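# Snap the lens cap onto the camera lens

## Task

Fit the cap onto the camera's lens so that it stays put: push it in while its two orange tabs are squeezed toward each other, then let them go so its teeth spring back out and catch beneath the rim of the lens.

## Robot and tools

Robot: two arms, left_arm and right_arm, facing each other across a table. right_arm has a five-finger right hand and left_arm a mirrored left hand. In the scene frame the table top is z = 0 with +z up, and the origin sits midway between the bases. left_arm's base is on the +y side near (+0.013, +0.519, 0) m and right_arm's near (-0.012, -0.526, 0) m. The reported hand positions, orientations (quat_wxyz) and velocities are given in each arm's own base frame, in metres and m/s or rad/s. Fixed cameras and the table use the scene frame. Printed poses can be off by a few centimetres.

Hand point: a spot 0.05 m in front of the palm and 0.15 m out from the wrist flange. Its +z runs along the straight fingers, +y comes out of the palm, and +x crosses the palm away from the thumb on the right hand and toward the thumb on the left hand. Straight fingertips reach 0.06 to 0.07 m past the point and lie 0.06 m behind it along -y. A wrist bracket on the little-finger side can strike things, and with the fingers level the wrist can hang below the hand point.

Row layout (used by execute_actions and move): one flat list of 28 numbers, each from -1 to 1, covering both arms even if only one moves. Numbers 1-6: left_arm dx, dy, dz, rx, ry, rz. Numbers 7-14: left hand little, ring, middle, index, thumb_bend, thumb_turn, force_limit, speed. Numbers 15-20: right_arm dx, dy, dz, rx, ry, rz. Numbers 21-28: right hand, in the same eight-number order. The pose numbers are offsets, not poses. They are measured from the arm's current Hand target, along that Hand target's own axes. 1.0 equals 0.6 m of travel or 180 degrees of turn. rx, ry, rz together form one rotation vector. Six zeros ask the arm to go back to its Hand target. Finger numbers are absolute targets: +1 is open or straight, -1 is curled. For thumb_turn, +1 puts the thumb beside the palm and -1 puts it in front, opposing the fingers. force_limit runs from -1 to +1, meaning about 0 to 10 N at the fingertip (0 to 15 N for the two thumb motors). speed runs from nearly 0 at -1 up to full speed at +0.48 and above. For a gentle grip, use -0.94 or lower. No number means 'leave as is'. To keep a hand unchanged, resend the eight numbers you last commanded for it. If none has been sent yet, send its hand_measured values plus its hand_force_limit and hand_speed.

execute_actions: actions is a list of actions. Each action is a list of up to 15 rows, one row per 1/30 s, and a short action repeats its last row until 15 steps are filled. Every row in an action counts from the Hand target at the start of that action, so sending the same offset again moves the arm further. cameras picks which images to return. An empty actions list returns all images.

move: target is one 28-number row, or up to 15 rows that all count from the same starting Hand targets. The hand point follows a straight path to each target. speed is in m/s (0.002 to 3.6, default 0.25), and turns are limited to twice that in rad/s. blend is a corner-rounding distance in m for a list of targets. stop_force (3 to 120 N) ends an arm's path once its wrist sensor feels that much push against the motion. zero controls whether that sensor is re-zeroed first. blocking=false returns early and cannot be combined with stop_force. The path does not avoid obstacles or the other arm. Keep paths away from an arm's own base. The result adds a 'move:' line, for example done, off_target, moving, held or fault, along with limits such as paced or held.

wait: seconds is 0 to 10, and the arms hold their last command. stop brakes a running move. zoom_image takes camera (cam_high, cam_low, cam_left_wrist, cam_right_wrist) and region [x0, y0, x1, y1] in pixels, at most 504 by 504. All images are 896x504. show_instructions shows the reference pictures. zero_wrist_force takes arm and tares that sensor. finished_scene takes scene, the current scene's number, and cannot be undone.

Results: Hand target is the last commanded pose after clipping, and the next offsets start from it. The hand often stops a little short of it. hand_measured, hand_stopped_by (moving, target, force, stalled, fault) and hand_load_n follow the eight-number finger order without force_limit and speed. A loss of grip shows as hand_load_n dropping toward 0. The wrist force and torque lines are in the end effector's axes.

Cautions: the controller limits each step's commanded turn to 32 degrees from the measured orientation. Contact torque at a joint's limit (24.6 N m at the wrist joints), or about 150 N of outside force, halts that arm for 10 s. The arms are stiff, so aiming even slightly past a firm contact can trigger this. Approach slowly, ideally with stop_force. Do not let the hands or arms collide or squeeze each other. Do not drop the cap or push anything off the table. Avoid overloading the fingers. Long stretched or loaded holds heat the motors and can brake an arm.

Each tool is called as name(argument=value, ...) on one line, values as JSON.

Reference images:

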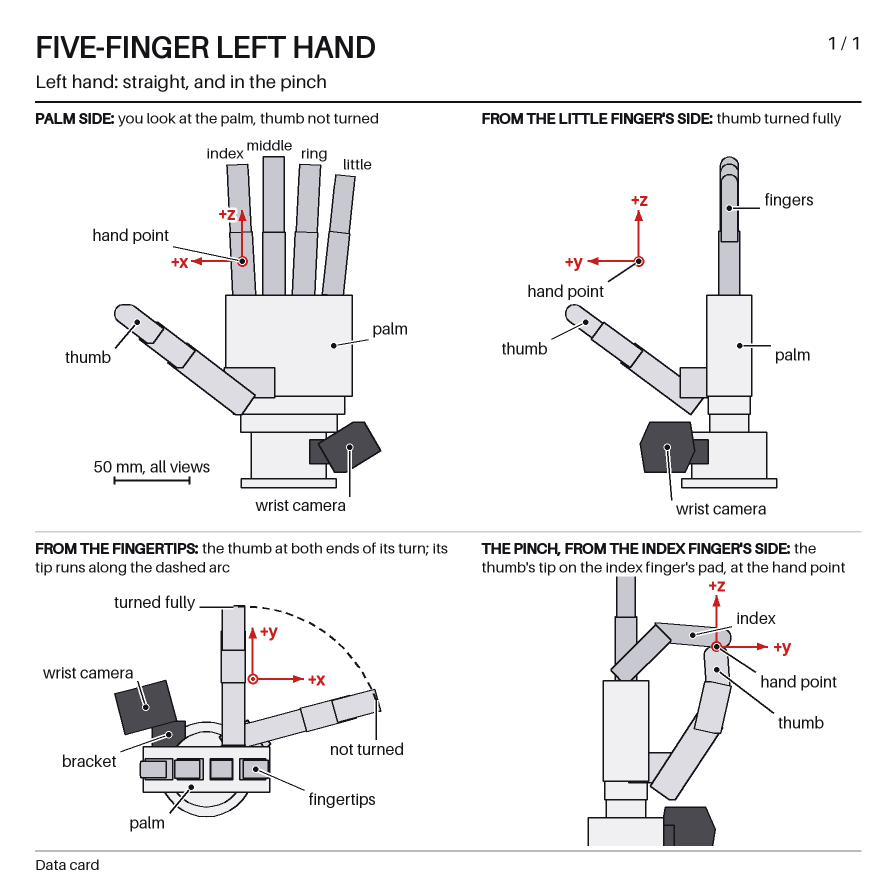

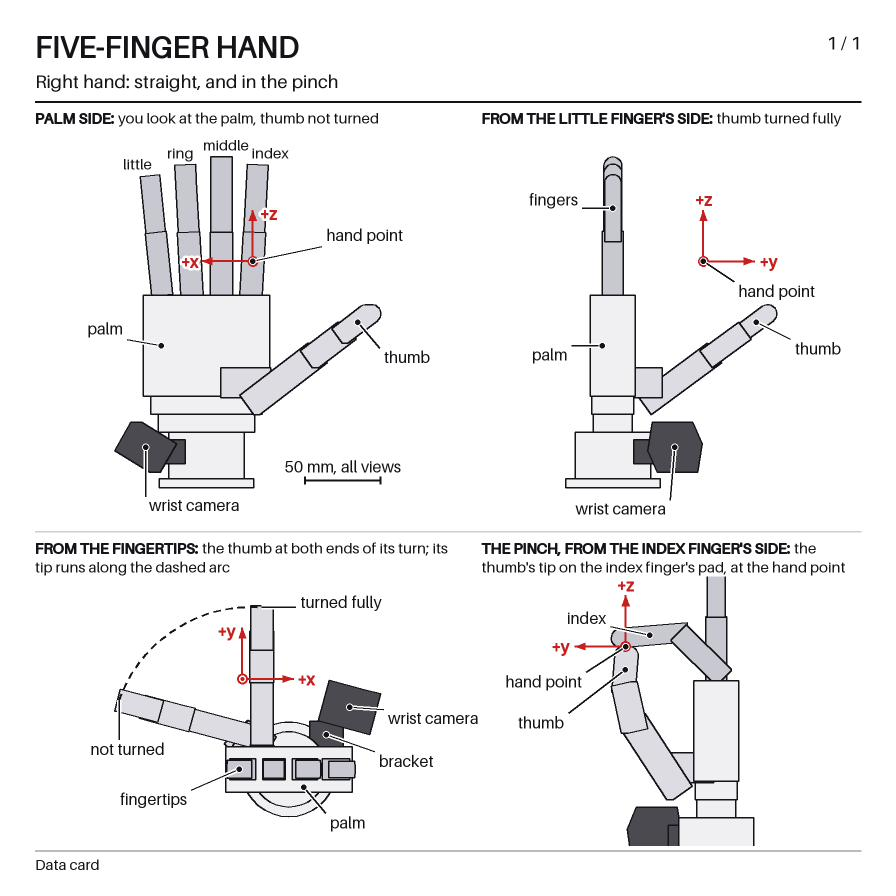

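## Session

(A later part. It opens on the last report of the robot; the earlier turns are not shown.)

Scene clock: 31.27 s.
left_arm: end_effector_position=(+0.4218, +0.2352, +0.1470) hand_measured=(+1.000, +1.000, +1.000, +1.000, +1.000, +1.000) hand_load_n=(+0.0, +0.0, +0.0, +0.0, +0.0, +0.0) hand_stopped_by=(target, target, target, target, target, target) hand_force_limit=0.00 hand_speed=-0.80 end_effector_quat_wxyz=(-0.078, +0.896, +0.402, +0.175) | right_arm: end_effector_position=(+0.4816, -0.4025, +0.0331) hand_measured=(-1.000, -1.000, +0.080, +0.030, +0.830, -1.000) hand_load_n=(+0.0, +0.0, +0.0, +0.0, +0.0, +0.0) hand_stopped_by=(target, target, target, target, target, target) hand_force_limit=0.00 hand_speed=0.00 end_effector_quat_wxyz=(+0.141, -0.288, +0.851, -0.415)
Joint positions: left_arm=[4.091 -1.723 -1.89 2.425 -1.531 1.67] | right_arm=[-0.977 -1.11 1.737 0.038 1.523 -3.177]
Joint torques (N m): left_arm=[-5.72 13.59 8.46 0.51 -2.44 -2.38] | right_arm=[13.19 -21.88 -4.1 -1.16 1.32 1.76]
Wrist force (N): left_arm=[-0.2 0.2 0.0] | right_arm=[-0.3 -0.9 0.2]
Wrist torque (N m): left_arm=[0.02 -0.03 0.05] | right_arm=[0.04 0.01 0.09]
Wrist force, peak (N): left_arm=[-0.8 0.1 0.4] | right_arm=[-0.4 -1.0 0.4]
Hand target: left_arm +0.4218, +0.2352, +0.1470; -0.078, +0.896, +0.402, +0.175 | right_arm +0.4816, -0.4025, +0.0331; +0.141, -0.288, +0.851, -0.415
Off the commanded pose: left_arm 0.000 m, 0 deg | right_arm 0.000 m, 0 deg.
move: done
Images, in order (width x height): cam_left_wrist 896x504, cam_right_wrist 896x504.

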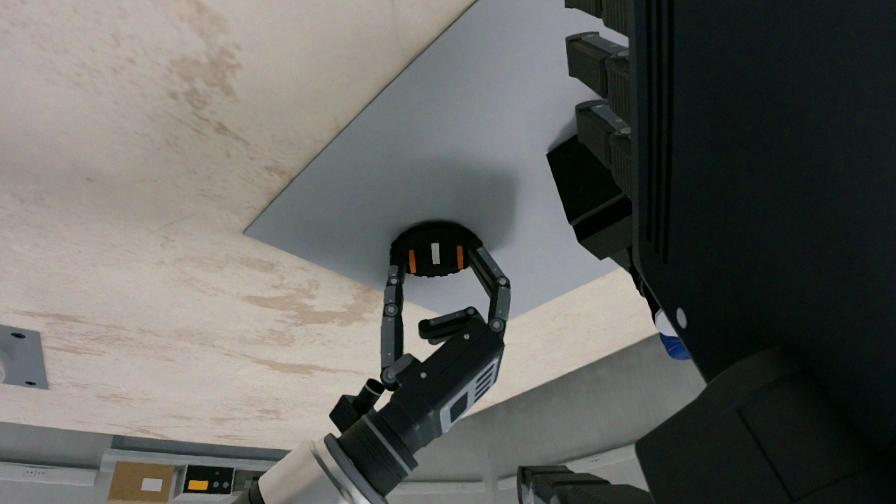

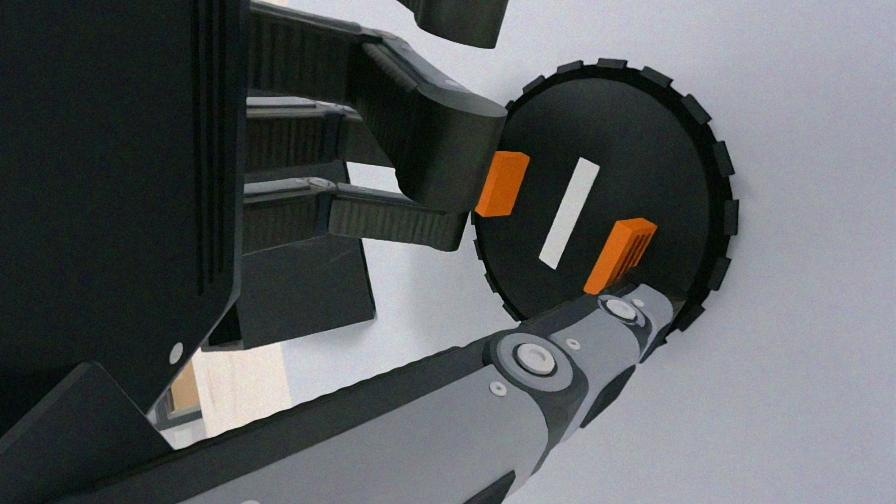

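move(target=[0,0,0,0,0,0,1,1,1,1,1,1,0,-0.8,0,0.0046,0.0036,0,0,0,-1,-1,0.08,0.03,0.83,-1,0,0], speed=0.012, stop_force=3, cameras=["cam_left_wrist","cam_right_wrist"])

zoom_image(camera="cam_left_wrist", region=[360, 190, 540, 330])

Scene clock: 33.20 s.
left_arm: end_effector_position=(+0.4218, +0.2352, +0.1470) hand_measured=(+1.000, +1.000, +1.000, +1.000, +1.000, +1.000) hand_load_n=(+0.0, +0.0, +0.0, +0.0, +0.0, +0.0) hand_stopped_by=(target, target, target, target, target, target) hand_force_limit=0.00 hand_speed=-0.80 end_effector_quat_wxyz=(-0.078, +0.896, +0.402, +0.175) | right_arm: end_effector_position=(+0.4816, -0.4025, +0.0326) hand_measured=(-1.000, -1.000, +0.080, +0.030, +0.830, -1.000) hand_load_n=(+0.5, +0.0, -0.5, +0.0, +0.0, +0.0) hand_stopped_by=(target, target, target, target, target, target) hand_force_limit=0.00 hand_speed=0.00 end_effector_quat_wxyz=(+0.141, -0.288, +0.851, -0.415)
Joint positions: left_arm=[4.091 -1.723 -1.89 2.425 -1.531 1.67] | right_arm=[-0.977 -1.109 1.737 0.037 1.523 -3.177]
Joint torques (N m): left_arm=[-6.33 13.25 9.36 0.25 -2.45 -2.11] | right_arm=[13.08 -40.52 -24.98 2.47 1.28 1.57]
Wrist force (N): left_arm=[-0.6 -0.1 0.2] | right_arm=[-0.2 -5.7 -2.7]
Wrist torque (N m): left_arm=[-0.03 0.03 0.03] | right_arm=[0.17 0.05 0.00]
Wrist force, peak (N): left_arm=[-0.9 -0.2 0.1] | right_arm=[-0.4 -8.4 -4.1]
Hand target: left_arm +0.4218, +0.2352, +0.1470; -0.078, +0.896, +0.402, +0.175 | right_arm +0.4816, -0.4025, +0.0326; +0.141, -0.288, +0.851, -0.415 (not the last commanded pose)
Off the commanded pose: left_arm 0.000 m, 0 deg | right_arm 0.003 m, 0 deg.
move: contact (right_arm)
Images, in order (width x height): cam_left_wrist 896x504, cam_right_wrist 896x504.

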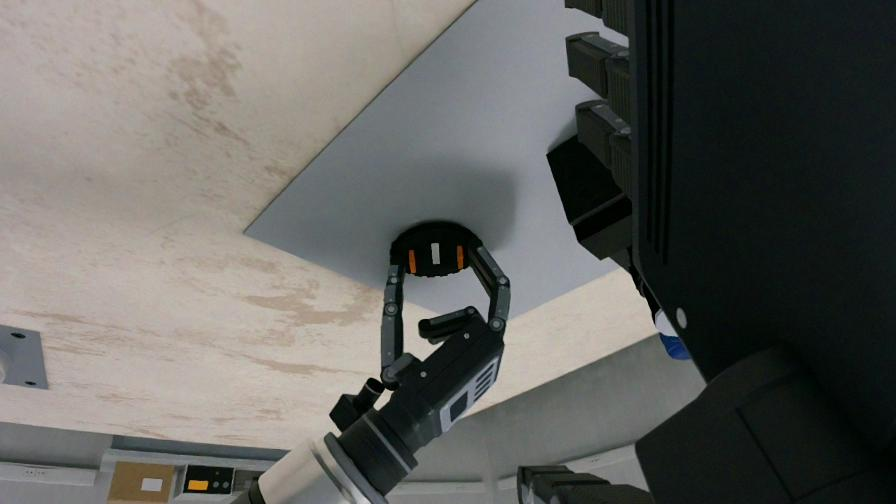

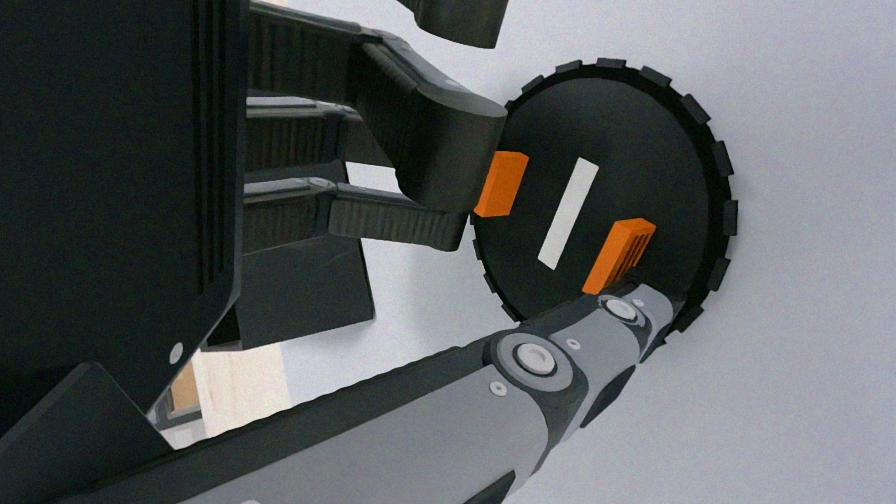

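Scaled by 2.800 from the camera's 896x504 image, which has a finer 1280x720 frame.

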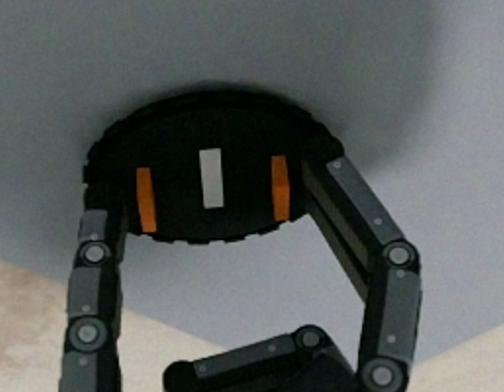

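move(target=[0,0,0,0,0,0,1,1,1,1,1,1,0,-0.8,0,-0.0014,-0.0011,0,0,0,-1,-1,0.08,0.03,0.83,-1,0,0], speed=0.05, cameras=[])

move(target=[0,0,0,0,0,0,1,1,1,1,1,1,0,-0.8,0,0,0,0,0,0,-1,-1,-0.4,-0.4,0.4,-1,-0.5,-0.9], speed=0.05, cameras=["cam_left_wrist","cam_right_wrist"])

zoom_image(camera="cam_left_wrist", region=[360, 190, 540, 330])

zoom_image(camera="cam_right_wrist", region=[400, 40, 760, 350])

Scene clock: 34.50 s.
left_arm: end_effector_position=(+0.4218, +0.2352, +0.1470) hand_measured=(+1.000, +1.000, +1.000, +1.000, +1.000, +1.000) hand_load_n=(+0.0, +0.0, +0.0, +0.0, +0.0, +0.0) hand_stopped_by=(target, target, target, target, target, target) hand_force_limit=0.00 hand_speed=-0.80 end_effector_quat_wxyz=(-0.078, +0.896, +0.402, +0.175) | right_arm: end_effector_position=(+0.4816, -0.4025, +0.0336) hand_measured=(-1.000, -1.000, +0.080, +0.030, +0.830, -1.000) hand_load_n=(+0.0, +0.0, +0.0, +0.0, +0.0, +0.0) hand_stopped_by=(target, target, target, target, target, target) hand_force_limit=0.00 hand_speed=0.00 end_effector_quat_wxyz=(+0.141, -0.288, +0.851, -0.415)
Joint positions: left_arm=[4.091 -1.723 -1.89 2.425 -1.531 1.67] | right_arm=[-0.977 -1.111 1.736 0.039 1.523 -3.177]
Joint torques (N m): left_arm=[-5.34 12.81 9.82 0.24 -2.34 -2.31] | right_arm=[11.82 -43.32 -27.77 1.71 1.21 1.6]
Wrist force (N): left_arm=[-0.6 -0.2 0.0] | right_arm=[-0.3 -0.7 0.0]
Wrist torque (N m): left_arm=[-0.04 0.01 0.03] | right_arm=[0.08 0.01 0.10]
Wrist force, peak (N): left_arm=[-0.8 -0.1 0.3] | right_arm=[-0.1 -5.7 -2.7]
Hand target: left_arm +0.4218, +0.2352, +0.1470; -0.078, +0.896, +0.402, +0.175 | right_arm +0.4816, -0.4025, +0.0336; +0.141, -0.288, +0.851, -0.415
Off the commanded pose: left_arm 0.000 m, 0 deg | right_arm 0.000 m, 0 deg.
move: done
No camera images: "cameras" was empty.

Scene clock: 36.30 s.
left_arm: end_effector_position=(+0.4218, +0.2352, +0.1470) hand_measured=(+1.000, +1.000, +1.000, +1.000, +1.000, +1.000) hand_load_n=(+0.0, +0.0, +0.0, +0.0, +0.0, +0.0) hand_stopped_by=(target, target, target, target, target, target) hand_force_limit=0.00 hand_speed=-0.80 end_effector_quat_wxyz=(-0.078, +0.896, +0.402, +0.175) | right_arm: end_effector_position=(+0.4816, -0.4025, +0.0336) hand_measured=(-1.000, -1.000, -0.020, -0.400, +0.742, -1.000) hand_load_n=(+0.0, +0.0, +3.5, +0.0, +3.5, +1.0) hand_stopped_by=(target, target, force, target, force, target) hand_force_limit=-0.50 hand_speed=-0.90 end_effector_quat_wxyz=(+0.141, -0.288, +0.851, -0.415)
Joint positions: left_arm=[4.091 -1.723 -1.89 2.425 -1.531 1.67] | right_arm=[-0.977 -1.111 1.736 0.039 1.523 -3.177]
Joint torques (N m): left_arm=[-6.51 13.51 9.29 0.29 -2.49 -2.24] | right_arm=[9.18 -43.52 -27.64 1.44 0.81 1.34]
Wrist force (N): left_arm=[-0.5 0.0 0.2] | right_arm=[-0.4 -0.4 0.6]
Wrist torque (N m): left_arm=[-0.03 0.01 0.03] | right_arm=[0.08 0.00 0.10]
Wrist force, peak (N): left_arm=[-0.8 -0.3 -0.1] | right_arm=[-0.4 -0.9 0.5]
Hand target: left_arm +0.4218, +0.2352, +0.1470; -0.078, +0.896, +0.402, +0.175 | right_arm +0.4816, -0.4025, +0.0336; +0.141, -0.288, +0.851, -0.415
Off the commanded pose: left_arm 0.000 m, 0 deg | right_arm 0.000 m, 0 deg.
move: done
Images, in order (width x height): cam_left_wrist 896x504, cam_right_wrist 896x504.

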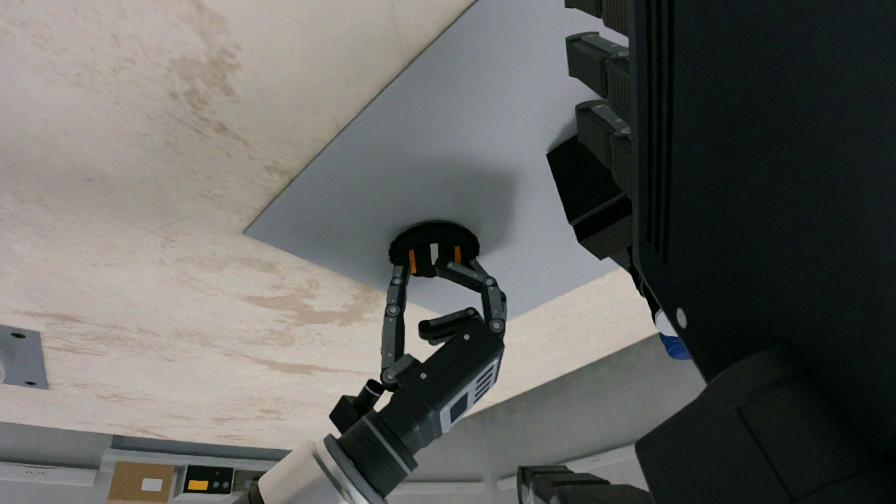

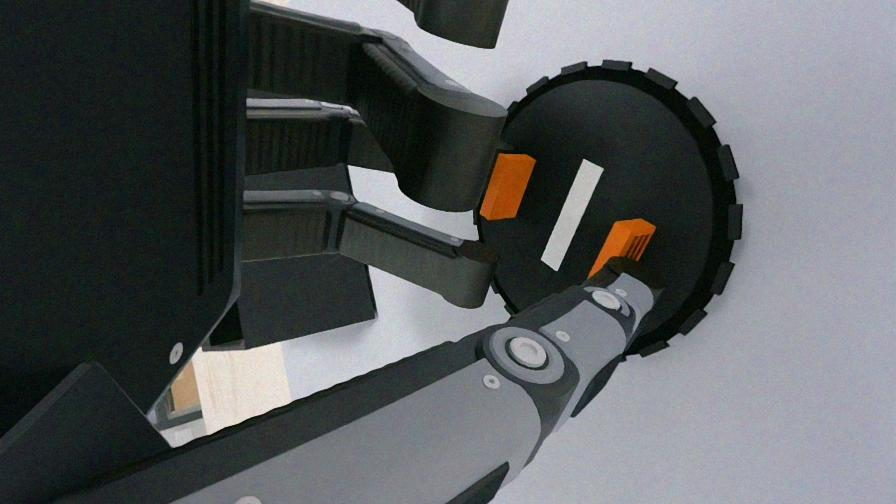

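Scaled by 2.800 from the camera's 896x504 image, which has a finer 1280x720 frame.

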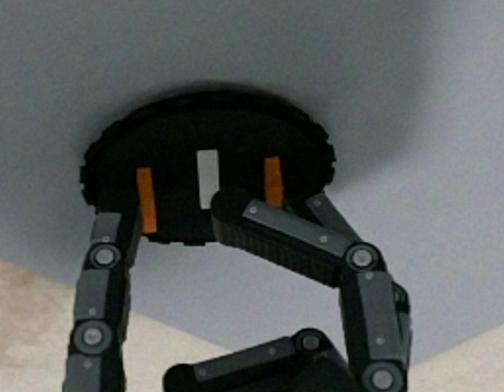

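Scaled by 1.400 from the camera's 896x504 image, which has a finer 1280x720 frame.

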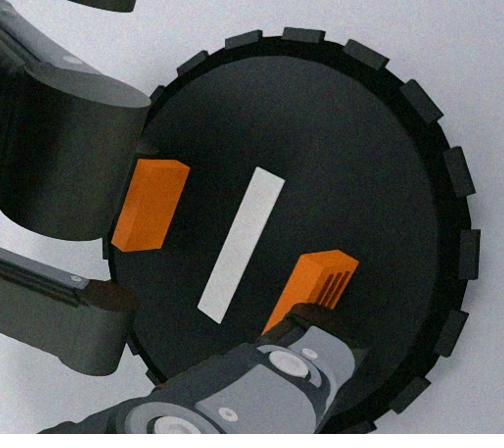

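move(target=[0,0,0,0,0,0,1,1,1,1,1,1,0,-0.8,0,0,0,0,0,0,-1,-1,0.08,0.03,0.83,-1,-0.4,-0.7], speed=0.05, cameras=[])

move(target=[[0,0,0,0,0,0,1,1,1,1,1,1,0,-0.8,0,-0.0039,-0.0031,0,0,0,-1,-1,0.08,0.03,0.83,-1,-0.4,-0.7],[0,0,0,0,0,0,1,1,1,1,1,1,0,-0.8,0.01,-0.0039,-0.0031,0,0,0,-1,-1,0.08,0.03,0.83,-1,-0.4,-0.7]], speed=0.05, cameras=["cam_left_wrist","cam_right_wrist"])

zoom_image(camera="cam_left_wrist", region=[360, 190, 540, 330])

zoom_image(camera="cam_right_wrist", region=[400, 40, 760, 350])

Scene clock: 38.33 s.
left_arm: end_effector_position=(+0.4218, +0.2352, +0.1470) hand_measured=(+1.000, +1.000, +1.000, +1.000, +1.000, +1.000) hand_load_n=(+0.0, +0.0, +0.0, +0.0, +0.0, +0.0) hand_stopped_by=(target, target, target, target, target, target) hand_force_limit=0.00 hand_speed=-0.80 end_effector_quat_wxyz=(-0.078, +0.896, +0.402, +0.175) | right_arm: end_effector_position=(+0.4816, -0.4025, +0.0337) hand_measured=(-1.000, -1.000, +0.080, +0.030, +0.830, -1.000) hand_load_n=(+0.0, +0.0, +0.0, +0.0, +0.0, +0.0) hand_stopped_by=(target, target, target, target, target, target) hand_force_limit=-0.40 hand_speed=-0.70 end_effector_quat_wxyz=(+0.141, -0.288, +0.851, -0.415)
Joint positions: left_arm=[4.091 -1.723 -1.89 2.425 -1.531 1.67] | right_arm=[-0.977 -1.111 1.736 0.039 1.523 -3.177]
Joint torques (N m): left_arm=[-5.95 13.04 9.21 0.38 -2.33 -2.3] | right_arm=[6.63 -40.63 -26.55 1.25 0.39 1.02]
Wrist force (N): left_arm=[-0.6 0.1 0.0] | right_arm=[-0.3 -0.7 0.3]
Wrist torque (N m): left_arm=[0.01 0.02 0.02] | right_arm=[0.07 0.00 0.10]
Wrist force, peak (N): left_arm=[-0.8 0.5 0.0] | right_arm=[-0.4 -1.0 0.4]
Hand target: left_arm +0.4218, +0.2352, +0.1470; -0.078, +0.896, +0.402, +0.175 | right_arm +0.4816, -0.4025, +0.0336; +0.141, -0.288, +0.851, -0.415
Off the commanded pose: left_arm 0.000 m, 0 deg | right_arm 0.000 m, 0 deg.
move: done
No camera images: "cameras" was empty.

Scene clock: 39.43 s.
left_arm: end_effector_position=(+0.4218, +0.2352, +0.1470) hand_measured=(+1.000, +1.000, +1.000, +1.000, +1.000, +1.000) hand_load_n=(+0.0, +0.0, +0.0, +0.0, +0.0, +0.0) hand_stopped_by=(target, target, target, target, target, target) hand_force_limit=0.00 hand_speed=-0.80 end_effector_quat_wxyz=(-0.078, +0.896, +0.402, +0.175) | right_arm: end_effector_position=(+0.4769, -0.4060, +0.0366) hand_measured=(-1.000, -1.000, +0.080, +0.030, +0.830, -1.000) hand_load_n=(+0.0, +0.0, +0.0, +0.0, +0.0, +0.0) hand_stopped_by=(target, target, target, target, target, target) hand_force_limit=-0.40 hand_speed=-0.70 end_effector_quat_wxyz=(+0.141, -0.288, +0.851, -0.415)
Joint positions: left_arm=[4.091 -1.723 -1.89 2.425 -1.531 1.67] | right_arm=[-0.99 -1.117 1.738 0.045 1.513 -3.186]
Joint torques (N m): left_arm=[-6.12 13.17 8.79 0.22 -2.3 -2.21] | right_arm=[-12.13 -44.21 -4.22 -1.29 -1.16 -1.98]
Wrist force (N): left_arm=[-0.7 0.0 0.0] | right_arm=[-0.5 -0.9 0.2]
Wrist torque (N m): left_arm=[-0.02 0.05 0.02] | right_arm=[0.03 0.02 0.08]
Wrist force, peak (N): left_arm=[-0.8 -0.3 0.3] | right_arm=[-0.8 -1.0 0.5]
Hand target: left_arm +0.4218, +0.2352, +0.1470; -0.078, +0.896, +0.402, +0.175 | right_arm +0.4768, -0.4061, +0.0366; +0.141, -0.288, +0.851, -0.415
Off the commanded pose: left_arm 0.000 m, 0 deg | right_arm 0.000 m, 0 deg.
move: done
Images, in order (width x height): cam_left_wrist 896x504, cam_right_wrist 896x504.

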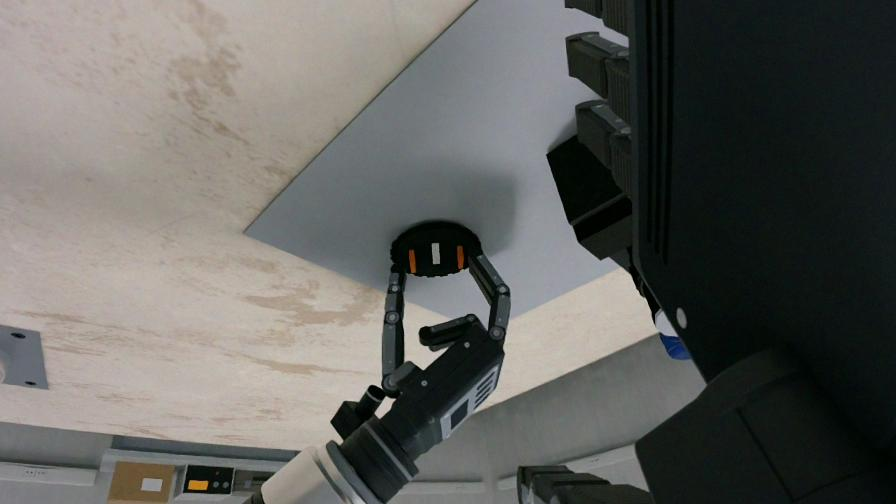

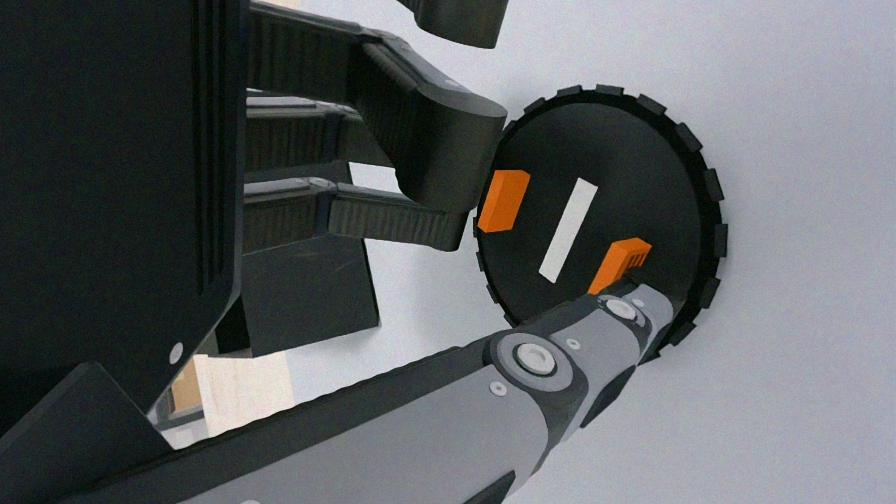

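Scaled by 2.800 from the camera's 896x504 image, which has a finer 1280x720 frame.

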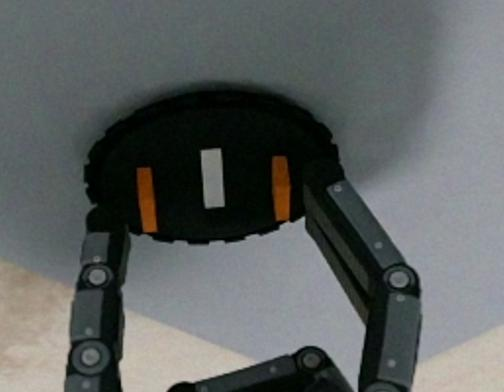

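Scaled by 1.400 from the camera's 896x504 image, which has a finer 1280x720 frame.

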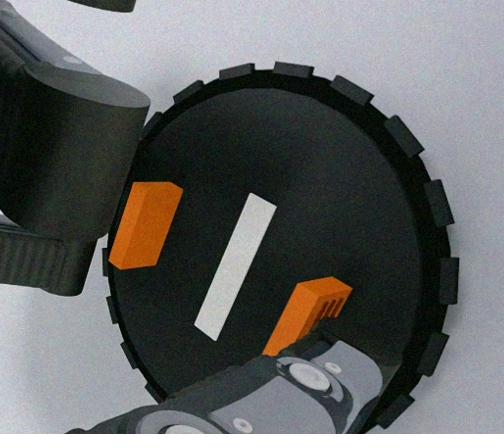

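move(target=[[0,0,0,0,0,0,1,1,1,1,1,1,0,-0.8,0.0042,0,0,0,0,0,-1,-1,0.08,0.03,0.83,-1,-0.4,-0.7],[0,0,0,0,0,0,1,1,1,1,1,1,0,-0.8,0.0042,0.0042,0.0033,0,0,0,-1,-1,0.08,0.03,0.83,-1,-0.4,-0.7]], speed=0.02, stop_force=3, cameras=[])

move(target=[0,0,0,0,0,0,1,1,1,1,1,1,0,-0.8,0,0,0,0,0,0,-1,-1,-0.2,-0.25,0.5,-1,-0.5,-0.9], speed=0.05, cameras=["cam_left_wrist","cam_right_wrist"])

zoom_image(camera="cam_left_wrist", region=[360, 190, 540, 330])

zoom_image(camera="cam_right_wrist", region=[400, 40, 760, 350])

Scene clock: 41.83 s.
left_arm: end_effector_position=(+0.4218, +0.2352, +0.1470) hand_measured=(+1.000, +1.000, +1.000, +1.000, +1.000, +1.000) hand_load_n=(+0.0, +0.0, +0.5, +0.0, +0.0, +0.0) hand_stopped_by=(target, target, target, target, target, target) hand_force_limit=0.00 hand_speed=-0.80 end_effector_quat_wxyz=(-0.078, +0.896, +0.402, +0.175) | right_arm: end_effector_position=(+0.4748, -0.4076, +0.0334) hand_measured=(-1.000, -1.000, +0.080, +0.030, +0.830, -1.000) hand_load_n=(+0.0, +0.0, +0.0, +0.0, +0.0, +0.0) hand_stopped_by=(target, target, target, target, target, target) hand_force_limit=-0.40 hand_speed=-0.70 end_effector_quat_wxyz=(+0.141, -0.288, +0.851, -0.415)
Joint positions: left_arm=[4.091 -1.723 -1.89 2.425 -1.531 1.67] | right_arm=[-0.996 -1.114 1.742 0.037 1.508 -3.189]
Joint torques (N m): left_arm=[-5.69 13.25 9.36 0.16 -2.36 -2.42] | right_arm=[-12.61 -21.19 -4.13 -1.32 -1.12 -2]
Wrist force (N): left_arm=[-0.8 -0.2 0.2] | right_arm=[-0.4 -1.0 0.1]
Wrist torque (N m): left_arm=[-0.05 0.06 0.02] | right_arm=[0.04 0.02 0.09]
Wrist force, peak (N): left_arm=[-1.0 -0.2 0.2] | right_arm=[-0.4 -1.1 0.3]
Hand target: left_arm +0.4218, +0.2352, +0.1470; -0.078, +0.896, +0.402, +0.175 | right_arm +0.4748, -0.4076, +0.0334; +0.141, -0.288, +0.851, -0.415
Off the commanded pose: left_arm 0.000 m, 0 deg | right_arm 0.000 m, 0 deg.
move: done
No camera images: "cameras" was empty.

Scene clock: 42.67 s.
left_arm: end_effector_position=(+0.4218, +0.2352, +0.1470) hand_measured=(+1.000, +1.000, +1.000, +1.000, +1.000, +1.000) hand_load_n=(+0.0, +0.0, +0.0, +0.0, +0.0, +0.0) hand_stopped_by=(target, target, target, target, target, target) hand_force_limit=0.00 hand_speed=-0.80 end_effector_quat_wxyz=(-0.078, +0.896, +0.402, +0.175) | right_arm: end_effector_position=(+0.4748, -0.4076, +0.0334) hand_measured=(-1.000, -1.000, -0.068, -0.126, +0.766, -1.000) hand_load_n=(+0.0, +0.0, +1.0, +4.0, +3.5, +0.0) hand_stopped_by=(target, target, force, force, force, target) hand_force_limit=-0.50 hand_speed=-0.90 end_effector_quat_wxyz=(+0.141, -0.288, +0.851, -0.415)
Joint positions: left_arm=[4.091 -1.723 -1.89 2.425 -1.531 1.67] | right_arm=[-0.996 -1.114 1.742 0.037 1.508 -3.189]
Joint torques (N m): left_arm=[-5.81 13.4 10.54 0.25 -2.44 -2.42] | right_arm=[-12.58 -21.74 -4.82 -0.73 -0.98 -2.05]
Wrist force (N): left_arm=[-0.6 -0.3 -0.3] | right_arm=[-0.5 -2.7 -0.3]
Wrist torque (N m): left_arm=[-0.04 0.01 0.03] | right_arm=[-0.03 0.01 0.07]
Wrist force, peak (N): left_arm=[-0.8 -0.3 0.2] | right_arm=[-0.6 -2.7 -0.3]
Hand target: left_arm +0.4218, +0.2352, +0.1470; -0.078, +0.896, +0.402, +0.175 | right_arm +0.4748, -0.4076, +0.0334; +0.141, -0.288, +0.851, -0.415
Off the commanded pose: left_arm 0.000 m, 0 deg | right_arm 0.000 m, 0 deg.
move: done
Images, in order (width x height): cam_left_wrist 896x504, cam_right_wrist 896x504.

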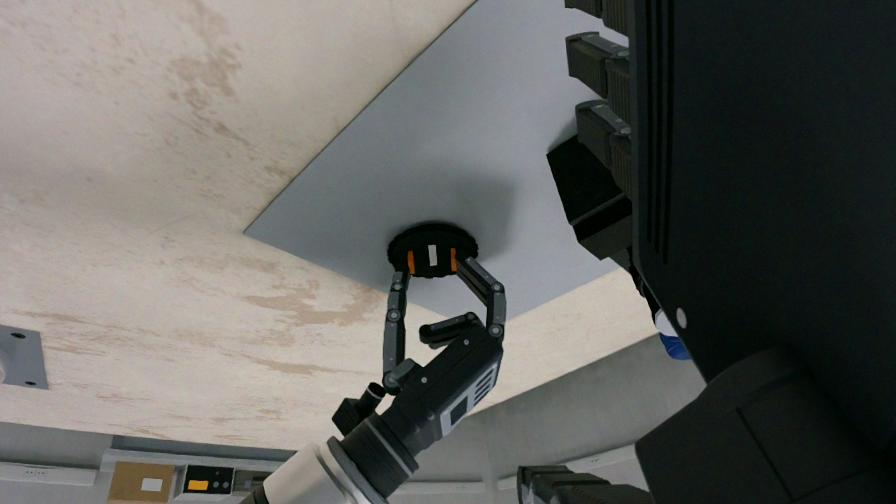

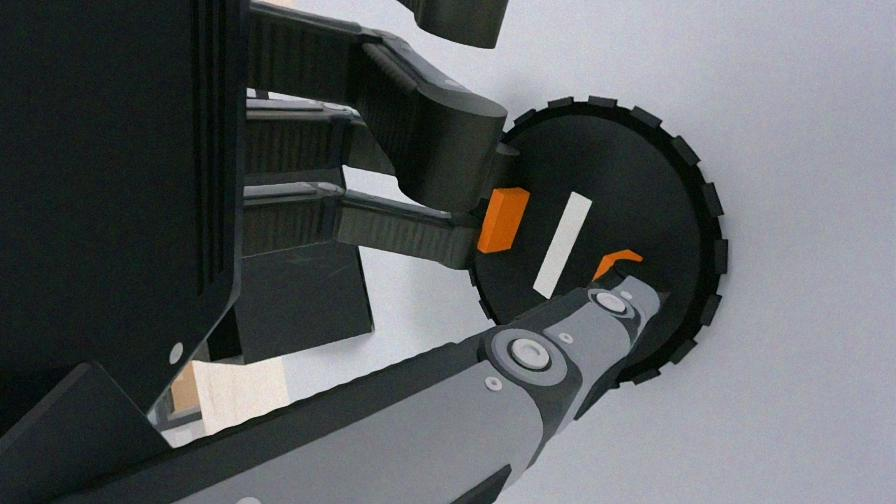

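Scaled by 2.800 from the camera's 896x504 image, which has a finer 1280x720 frame.

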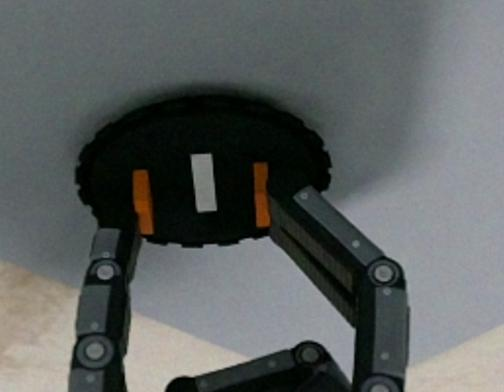

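Scaled by 1.400 from the camera's 896x504 image, which has a finer 1280x720 frame.

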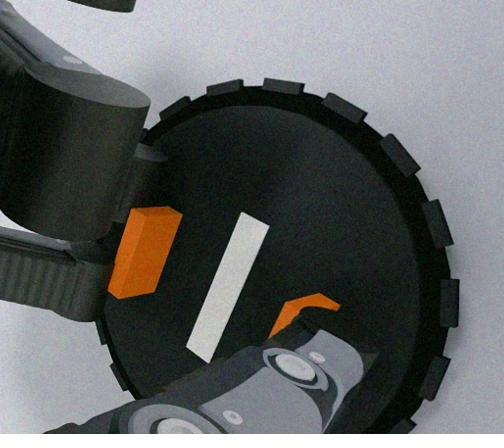

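move(target=[0,0,0,0,0,0,1,1,1,1,1,1,0,-0.8,0,0,0,0,0,0,-1,-1,-0.3,-0.3,0.45,-1,-0.1,-0.92], speed=0.05, cameras=[])

move(target=[0,0,0,0,0,0,1,1,1,1,1,1,0,-0.8,0,0,0,0,0,0,-1,-1,-0.32,-0.32,0.43,-1,0.2,-0.92], speed=0.05, cameras=["cam_left_wrist","cam_right_wrist"])

zoom_image(camera="cam_left_wrist", region=[360, 190, 540, 330])

zoom_image(camera="cam_right_wrist", region=[400, 40, 760, 350])

Scene clock: 43.73 s.
left_arm: end_effector_position=(+0.4218, +0.2352, +0.1470) hand_measured=(+1.000, +1.000, +1.000, +1.000, +1.000, +1.000) hand_load_n=(+0.0, +0.0, -0.5, +0.0, +0.0, +0.0) hand_stopped_by=(target, target, target, target, target, target) hand_force_limit=0.00 hand_speed=-0.80 end_effector_quat_wxyz=(-0.078, +0.896, +0.402, +0.175) | right_arm: end_effector_position=(+0.4748, -0.4076, +0.0334) hand_measured=(-1.000, -1.000, -0.118, -0.184, +0.736, -1.000) hand_load_n=(+0.5, +0.0, +4.0, +7.0, +7.0, -0.5) hand_stopped_by=(target, target, force, force, force, target) hand_force_limit=-0.10 hand_speed=-0.92 end_effector_quat_wxyz=(+0.141, -0.288, +0.851, -0.415)
Joint positions: left_arm=[4.091 -1.723 -1.89 2.425 -1.531 1.67] | right_arm=[-0.996 -1.114 1.742 0.037 1.508 -3.189]
Joint torques (N m): left_arm=[-5.65 13.62 9.45 0.22 -2.21 -2.37] | right_arm=[-12.22 -22.63 -5.48 0.45 -0.61 -2.09]
Wrist force (N): left_arm=[-0.3 0.1 0.0] | right_arm=[-0.6 -5.4 -1.3]
Wrist torque (N m): left_arm=[0.00 -0.03 0.04] | right_arm=[-0.13 0.03 0.04]
Wrist force, peak (N): left_arm=[-0.8 0.3 0.2] | right_arm=[-0.6 -5.6 -1.4]
Hand target: left_arm +0.4218, +0.2352, +0.1470; -0.078, +0.896, +0.402, +0.175 | right_arm +0.4748, -0.4076, +0.0334; +0.141, -0.288, +0.851, -0.415
Off the commanded pose: left_arm 0.000 m, 0 deg | right_arm 0.000 m, 0 deg.
move: done
No camera images: "cameras" was empty.

Scene clock: 44.23 s.
left_arm: end_effector_position=(+0.4218, +0.2352, +0.1470) hand_measured=(+1.000, +1.000, +1.000, +1.000, +1.000, +1.000) hand_load_n=(+0.0, +0.0, +0.0, +0.0, +0.0, +0.0) hand_stopped_by=(target, target, target, target, target, target) hand_force_limit=0.00 hand_speed=-0.80 end_effector_quat_wxyz=(-0.078, +0.896, +0.402, +0.175) | right_arm: end_effector_position=(+0.4748, -0.4076, +0.0334) hand_measured=(-1.000, -1.000, -0.122, -0.184, +0.734, -1.000) hand_load_n=(+0.0, +0.0, +6.0, +6.0, +8.5, -0.5) hand_stopped_by=(target, target, force, force, force, target) hand_force_limit=0.20 hand_speed=-0.92 end_effector_quat_wxyz=(+0.141, -0.288, +0.851, -0.415)
Joint positions: left_arm=[4.091 -1.723 -1.89 2.425 -1.531 1.67] | right_arm=[-0.996 -1.114 1.742 0.037 1.508 -3.189]
Joint torques (N m): left_arm=[-5.76 14.15 9.27 0.18 -2.27 -2.3] | right_arm=[-12.32 -23.39 -5.38 0.79 -0.62 -2.13]
Wrist force (N): left_arm=[-0.4 -0.1 0.2] | right_arm=[-0.3 -5.5 -1.7]
Wrist torque (N m): left_arm=[-0.03 -0.01 0.05] | right_arm=[-0.16 0.01 0.04]
Wrist force, peak (N): left_arm=[-0.8 0.3 -0.1] | right_arm=[-0.7 -6.0 -1.1]
Hand target: left_arm +0.4218, +0.2352, +0.1470; -0.078, +0.896, +0.402, +0.175 | right_arm +0.4748, -0.4076, +0.0334; +0.141, -0.288, +0.851, -0.415
Off the commanded pose: left_arm 0.000 m, 0 deg | right_arm 0.000 m, 0 deg.
move: done
Images, in order (width x height): cam_left_wrist 896x504, cam_right_wrist 896x504.

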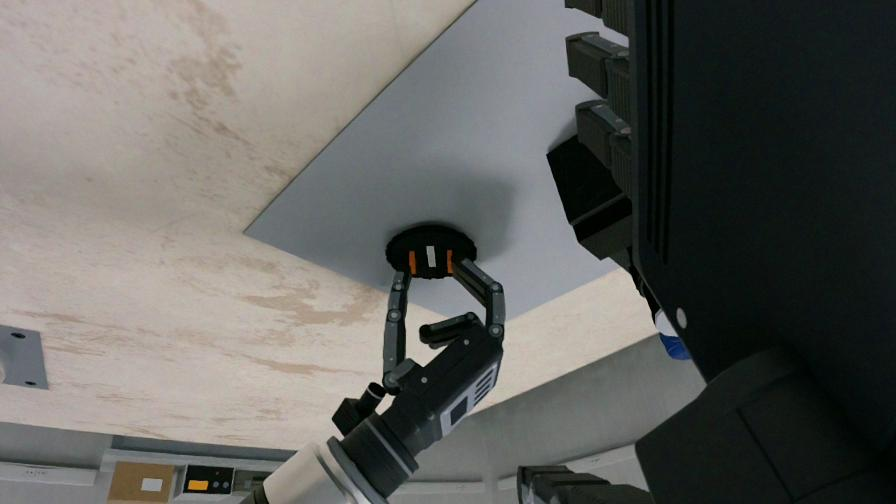

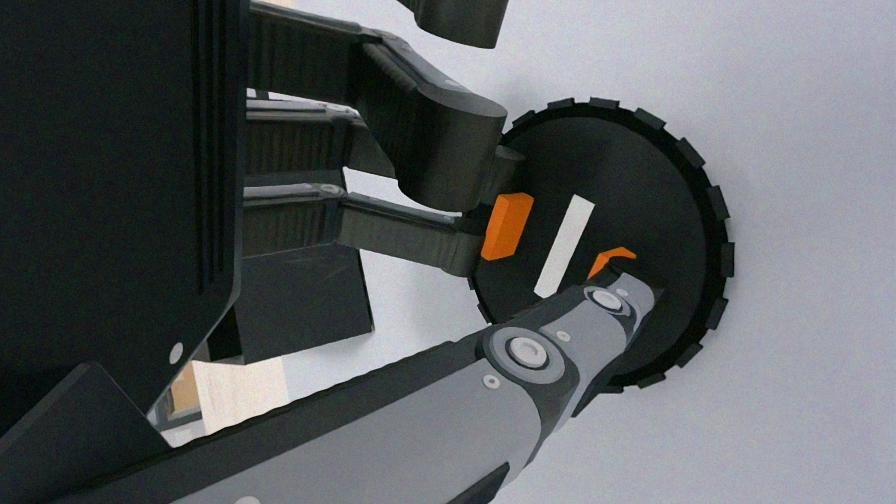

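Scaled by 2.800 from the camera's 896x504 image, which has a finer 1280x720 frame.

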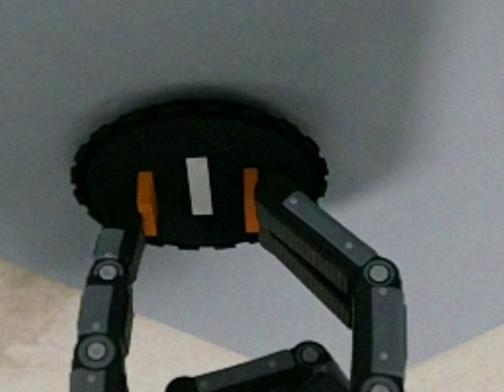

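Scaled by 1.400 from the camera's 896x504 image, which has a finer 1280x720 frame.

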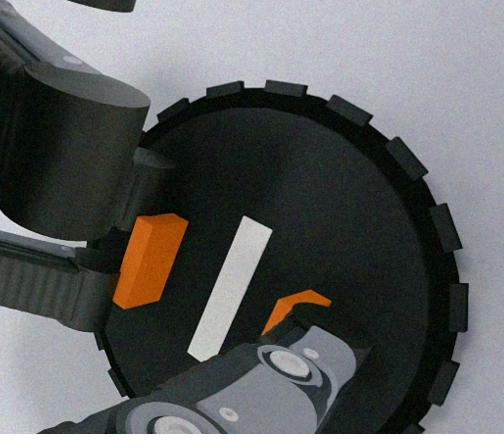

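move(target=[0,0,0,0,0,0,1,1,1,1,1,1,0,-0.8,0,-0.0394,-0.0308,0,0,0,-1,-1,-0.32,-0.32,0.43,-1,0.2,-0.92], speed=0.05, cameras=["cam_left_wrist","cam_right_wrist","cam_low"])

zoom_image(camera="cam_left_wrist", region=[360, 200, 540, 340])

zoom_image(camera="cam_low", region=[460, 180, 580, 280])

zoom_image(camera="cam_right_wrist", region=[400, 40, 760, 400])

Scene clock: 46.03 s.
left_arm: end_effector_position=(+0.4218, +0.2352, +0.1470) hand_measured=(+1.000, +1.000, +1.000, +1.000, +1.000, +1.000) hand_load_n=(+0.0, +0.0, +0.0, +0.0, +0.0, +0.0) hand_stopped_by=(target, target, target, target, target, target) hand_force_limit=0.00 hand_speed=-0.80 end_effector_quat_wxyz=(-0.078, +0.896, +0.402, +0.175) | right_arm: end_effector_position=(+0.4748, -0.4077, +0.0633) hand_measured=(-1.000, -1.000, -0.122, -0.184, +0.734, -1.000) hand_load_n=(+0.0, +0.0, +4.5, +4.5, +10.0, +0.0) hand_stopped_by=(target, target, force, force, force, target) hand_force_limit=0.20 hand_speed=-0.92 end_effector_quat_wxyz=(+0.141, -0.288, +0.851, -0.415)
Joint positions: left_arm=[4.091 -1.723 -1.89 2.425 -1.531 1.67] | right_arm=[-0.996 -1.154 1.712 0.107 1.508 -3.189]
Joint torques (N m): left_arm=[-5.19 12.94 8.58 0 -2.17 -2.27] | right_arm=[-12.65 -43.35 -28.36 1.72 -1.04 -2.27]
Wrist force (N): left_arm=[-0.5 -0.3 0.1] | right_arm=[-0.6 -0.6 0.5]
Wrist torque (N m): left_arm=[-0.05 0.01 0.04] | right_arm=[0.04 0.03 0.09]
Wrist force, peak (N): left_arm=[-0.9 0.0 0.3] | right_arm=[-0.4 -5.6 -1.7]
Hand target: left_arm +0.4218, +0.2352, +0.1470; -0.078, +0.896, +0.402, +0.175 | right_arm +0.4748, -0.4077, +0.0634; +0.141, -0.288, +0.851, -0.415
Off the commanded pose: left_arm 0.000 m, 0 deg | right_arm 0.000 m, 0 deg.
move: done
Images, in order (width x height): cam_low 896x504, cam_left_wrist 896x504, cam_right_wrist 896x504.

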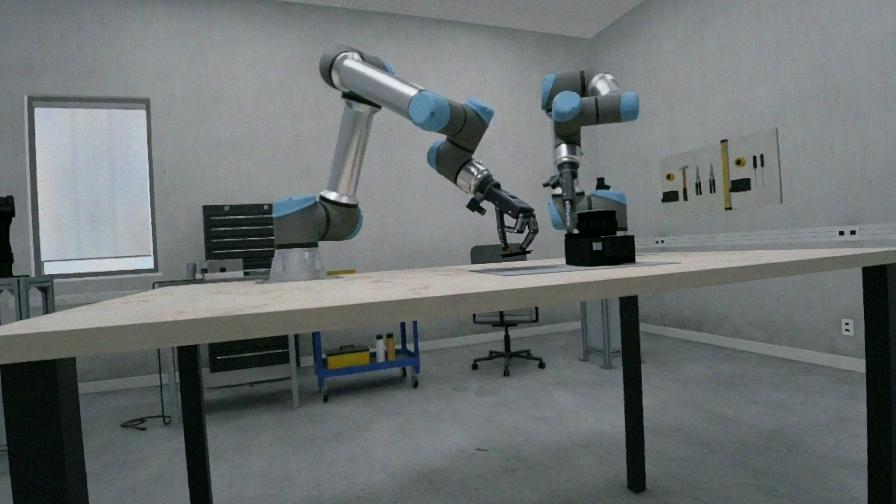

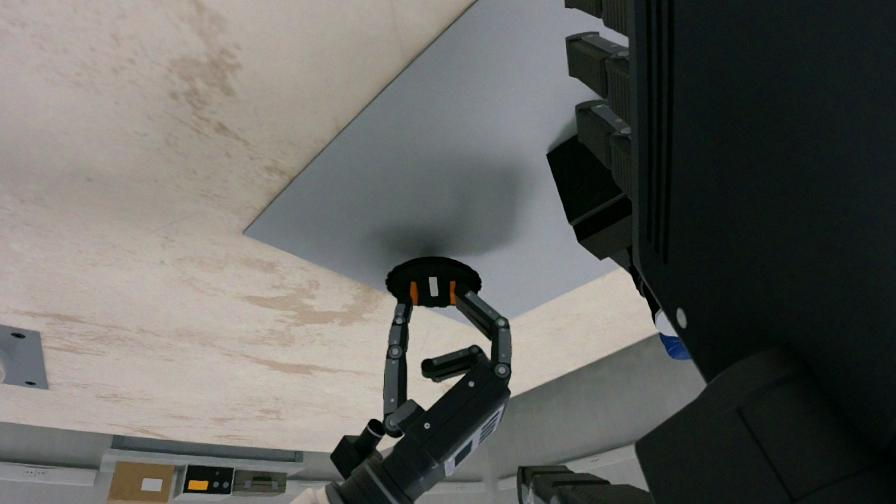

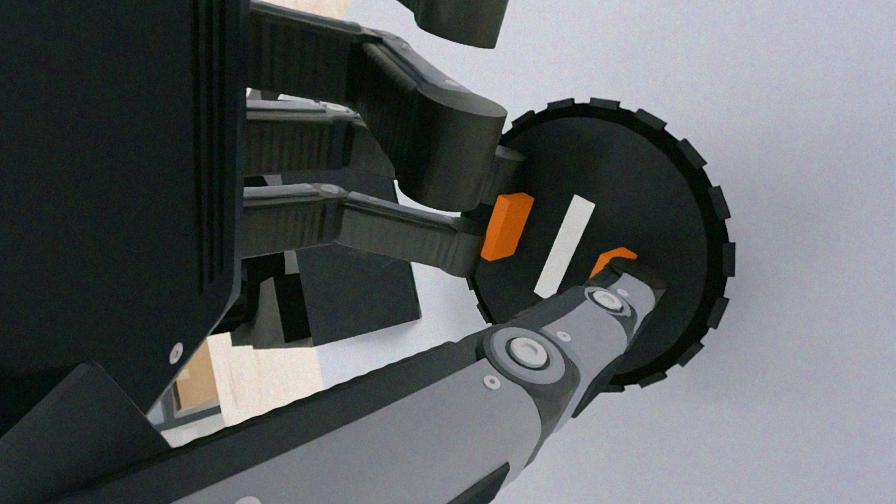

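Scaled by 2.800 from the camera's 896x504 image, which has a finer 1280x720 frame.

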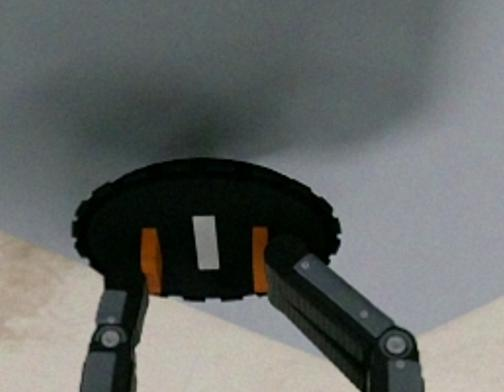

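Scaled by 4.200 from the camera's 896x504 image, which has a finer 1280x720 frame.

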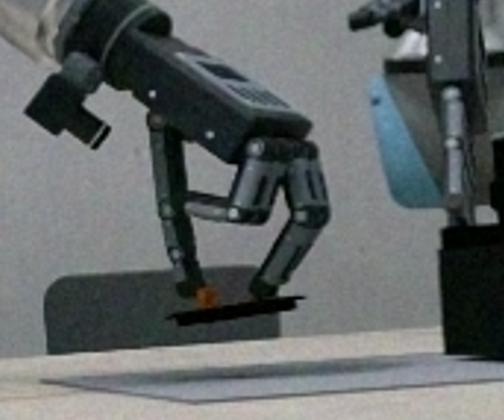

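Scaled by 1.400 from the camera's 896x504 image, which has a finer 1280x720 frame.

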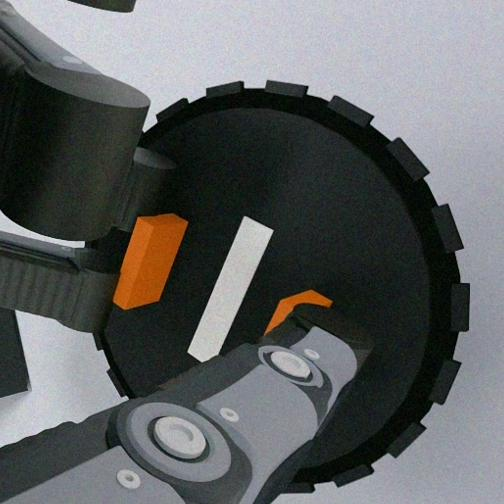

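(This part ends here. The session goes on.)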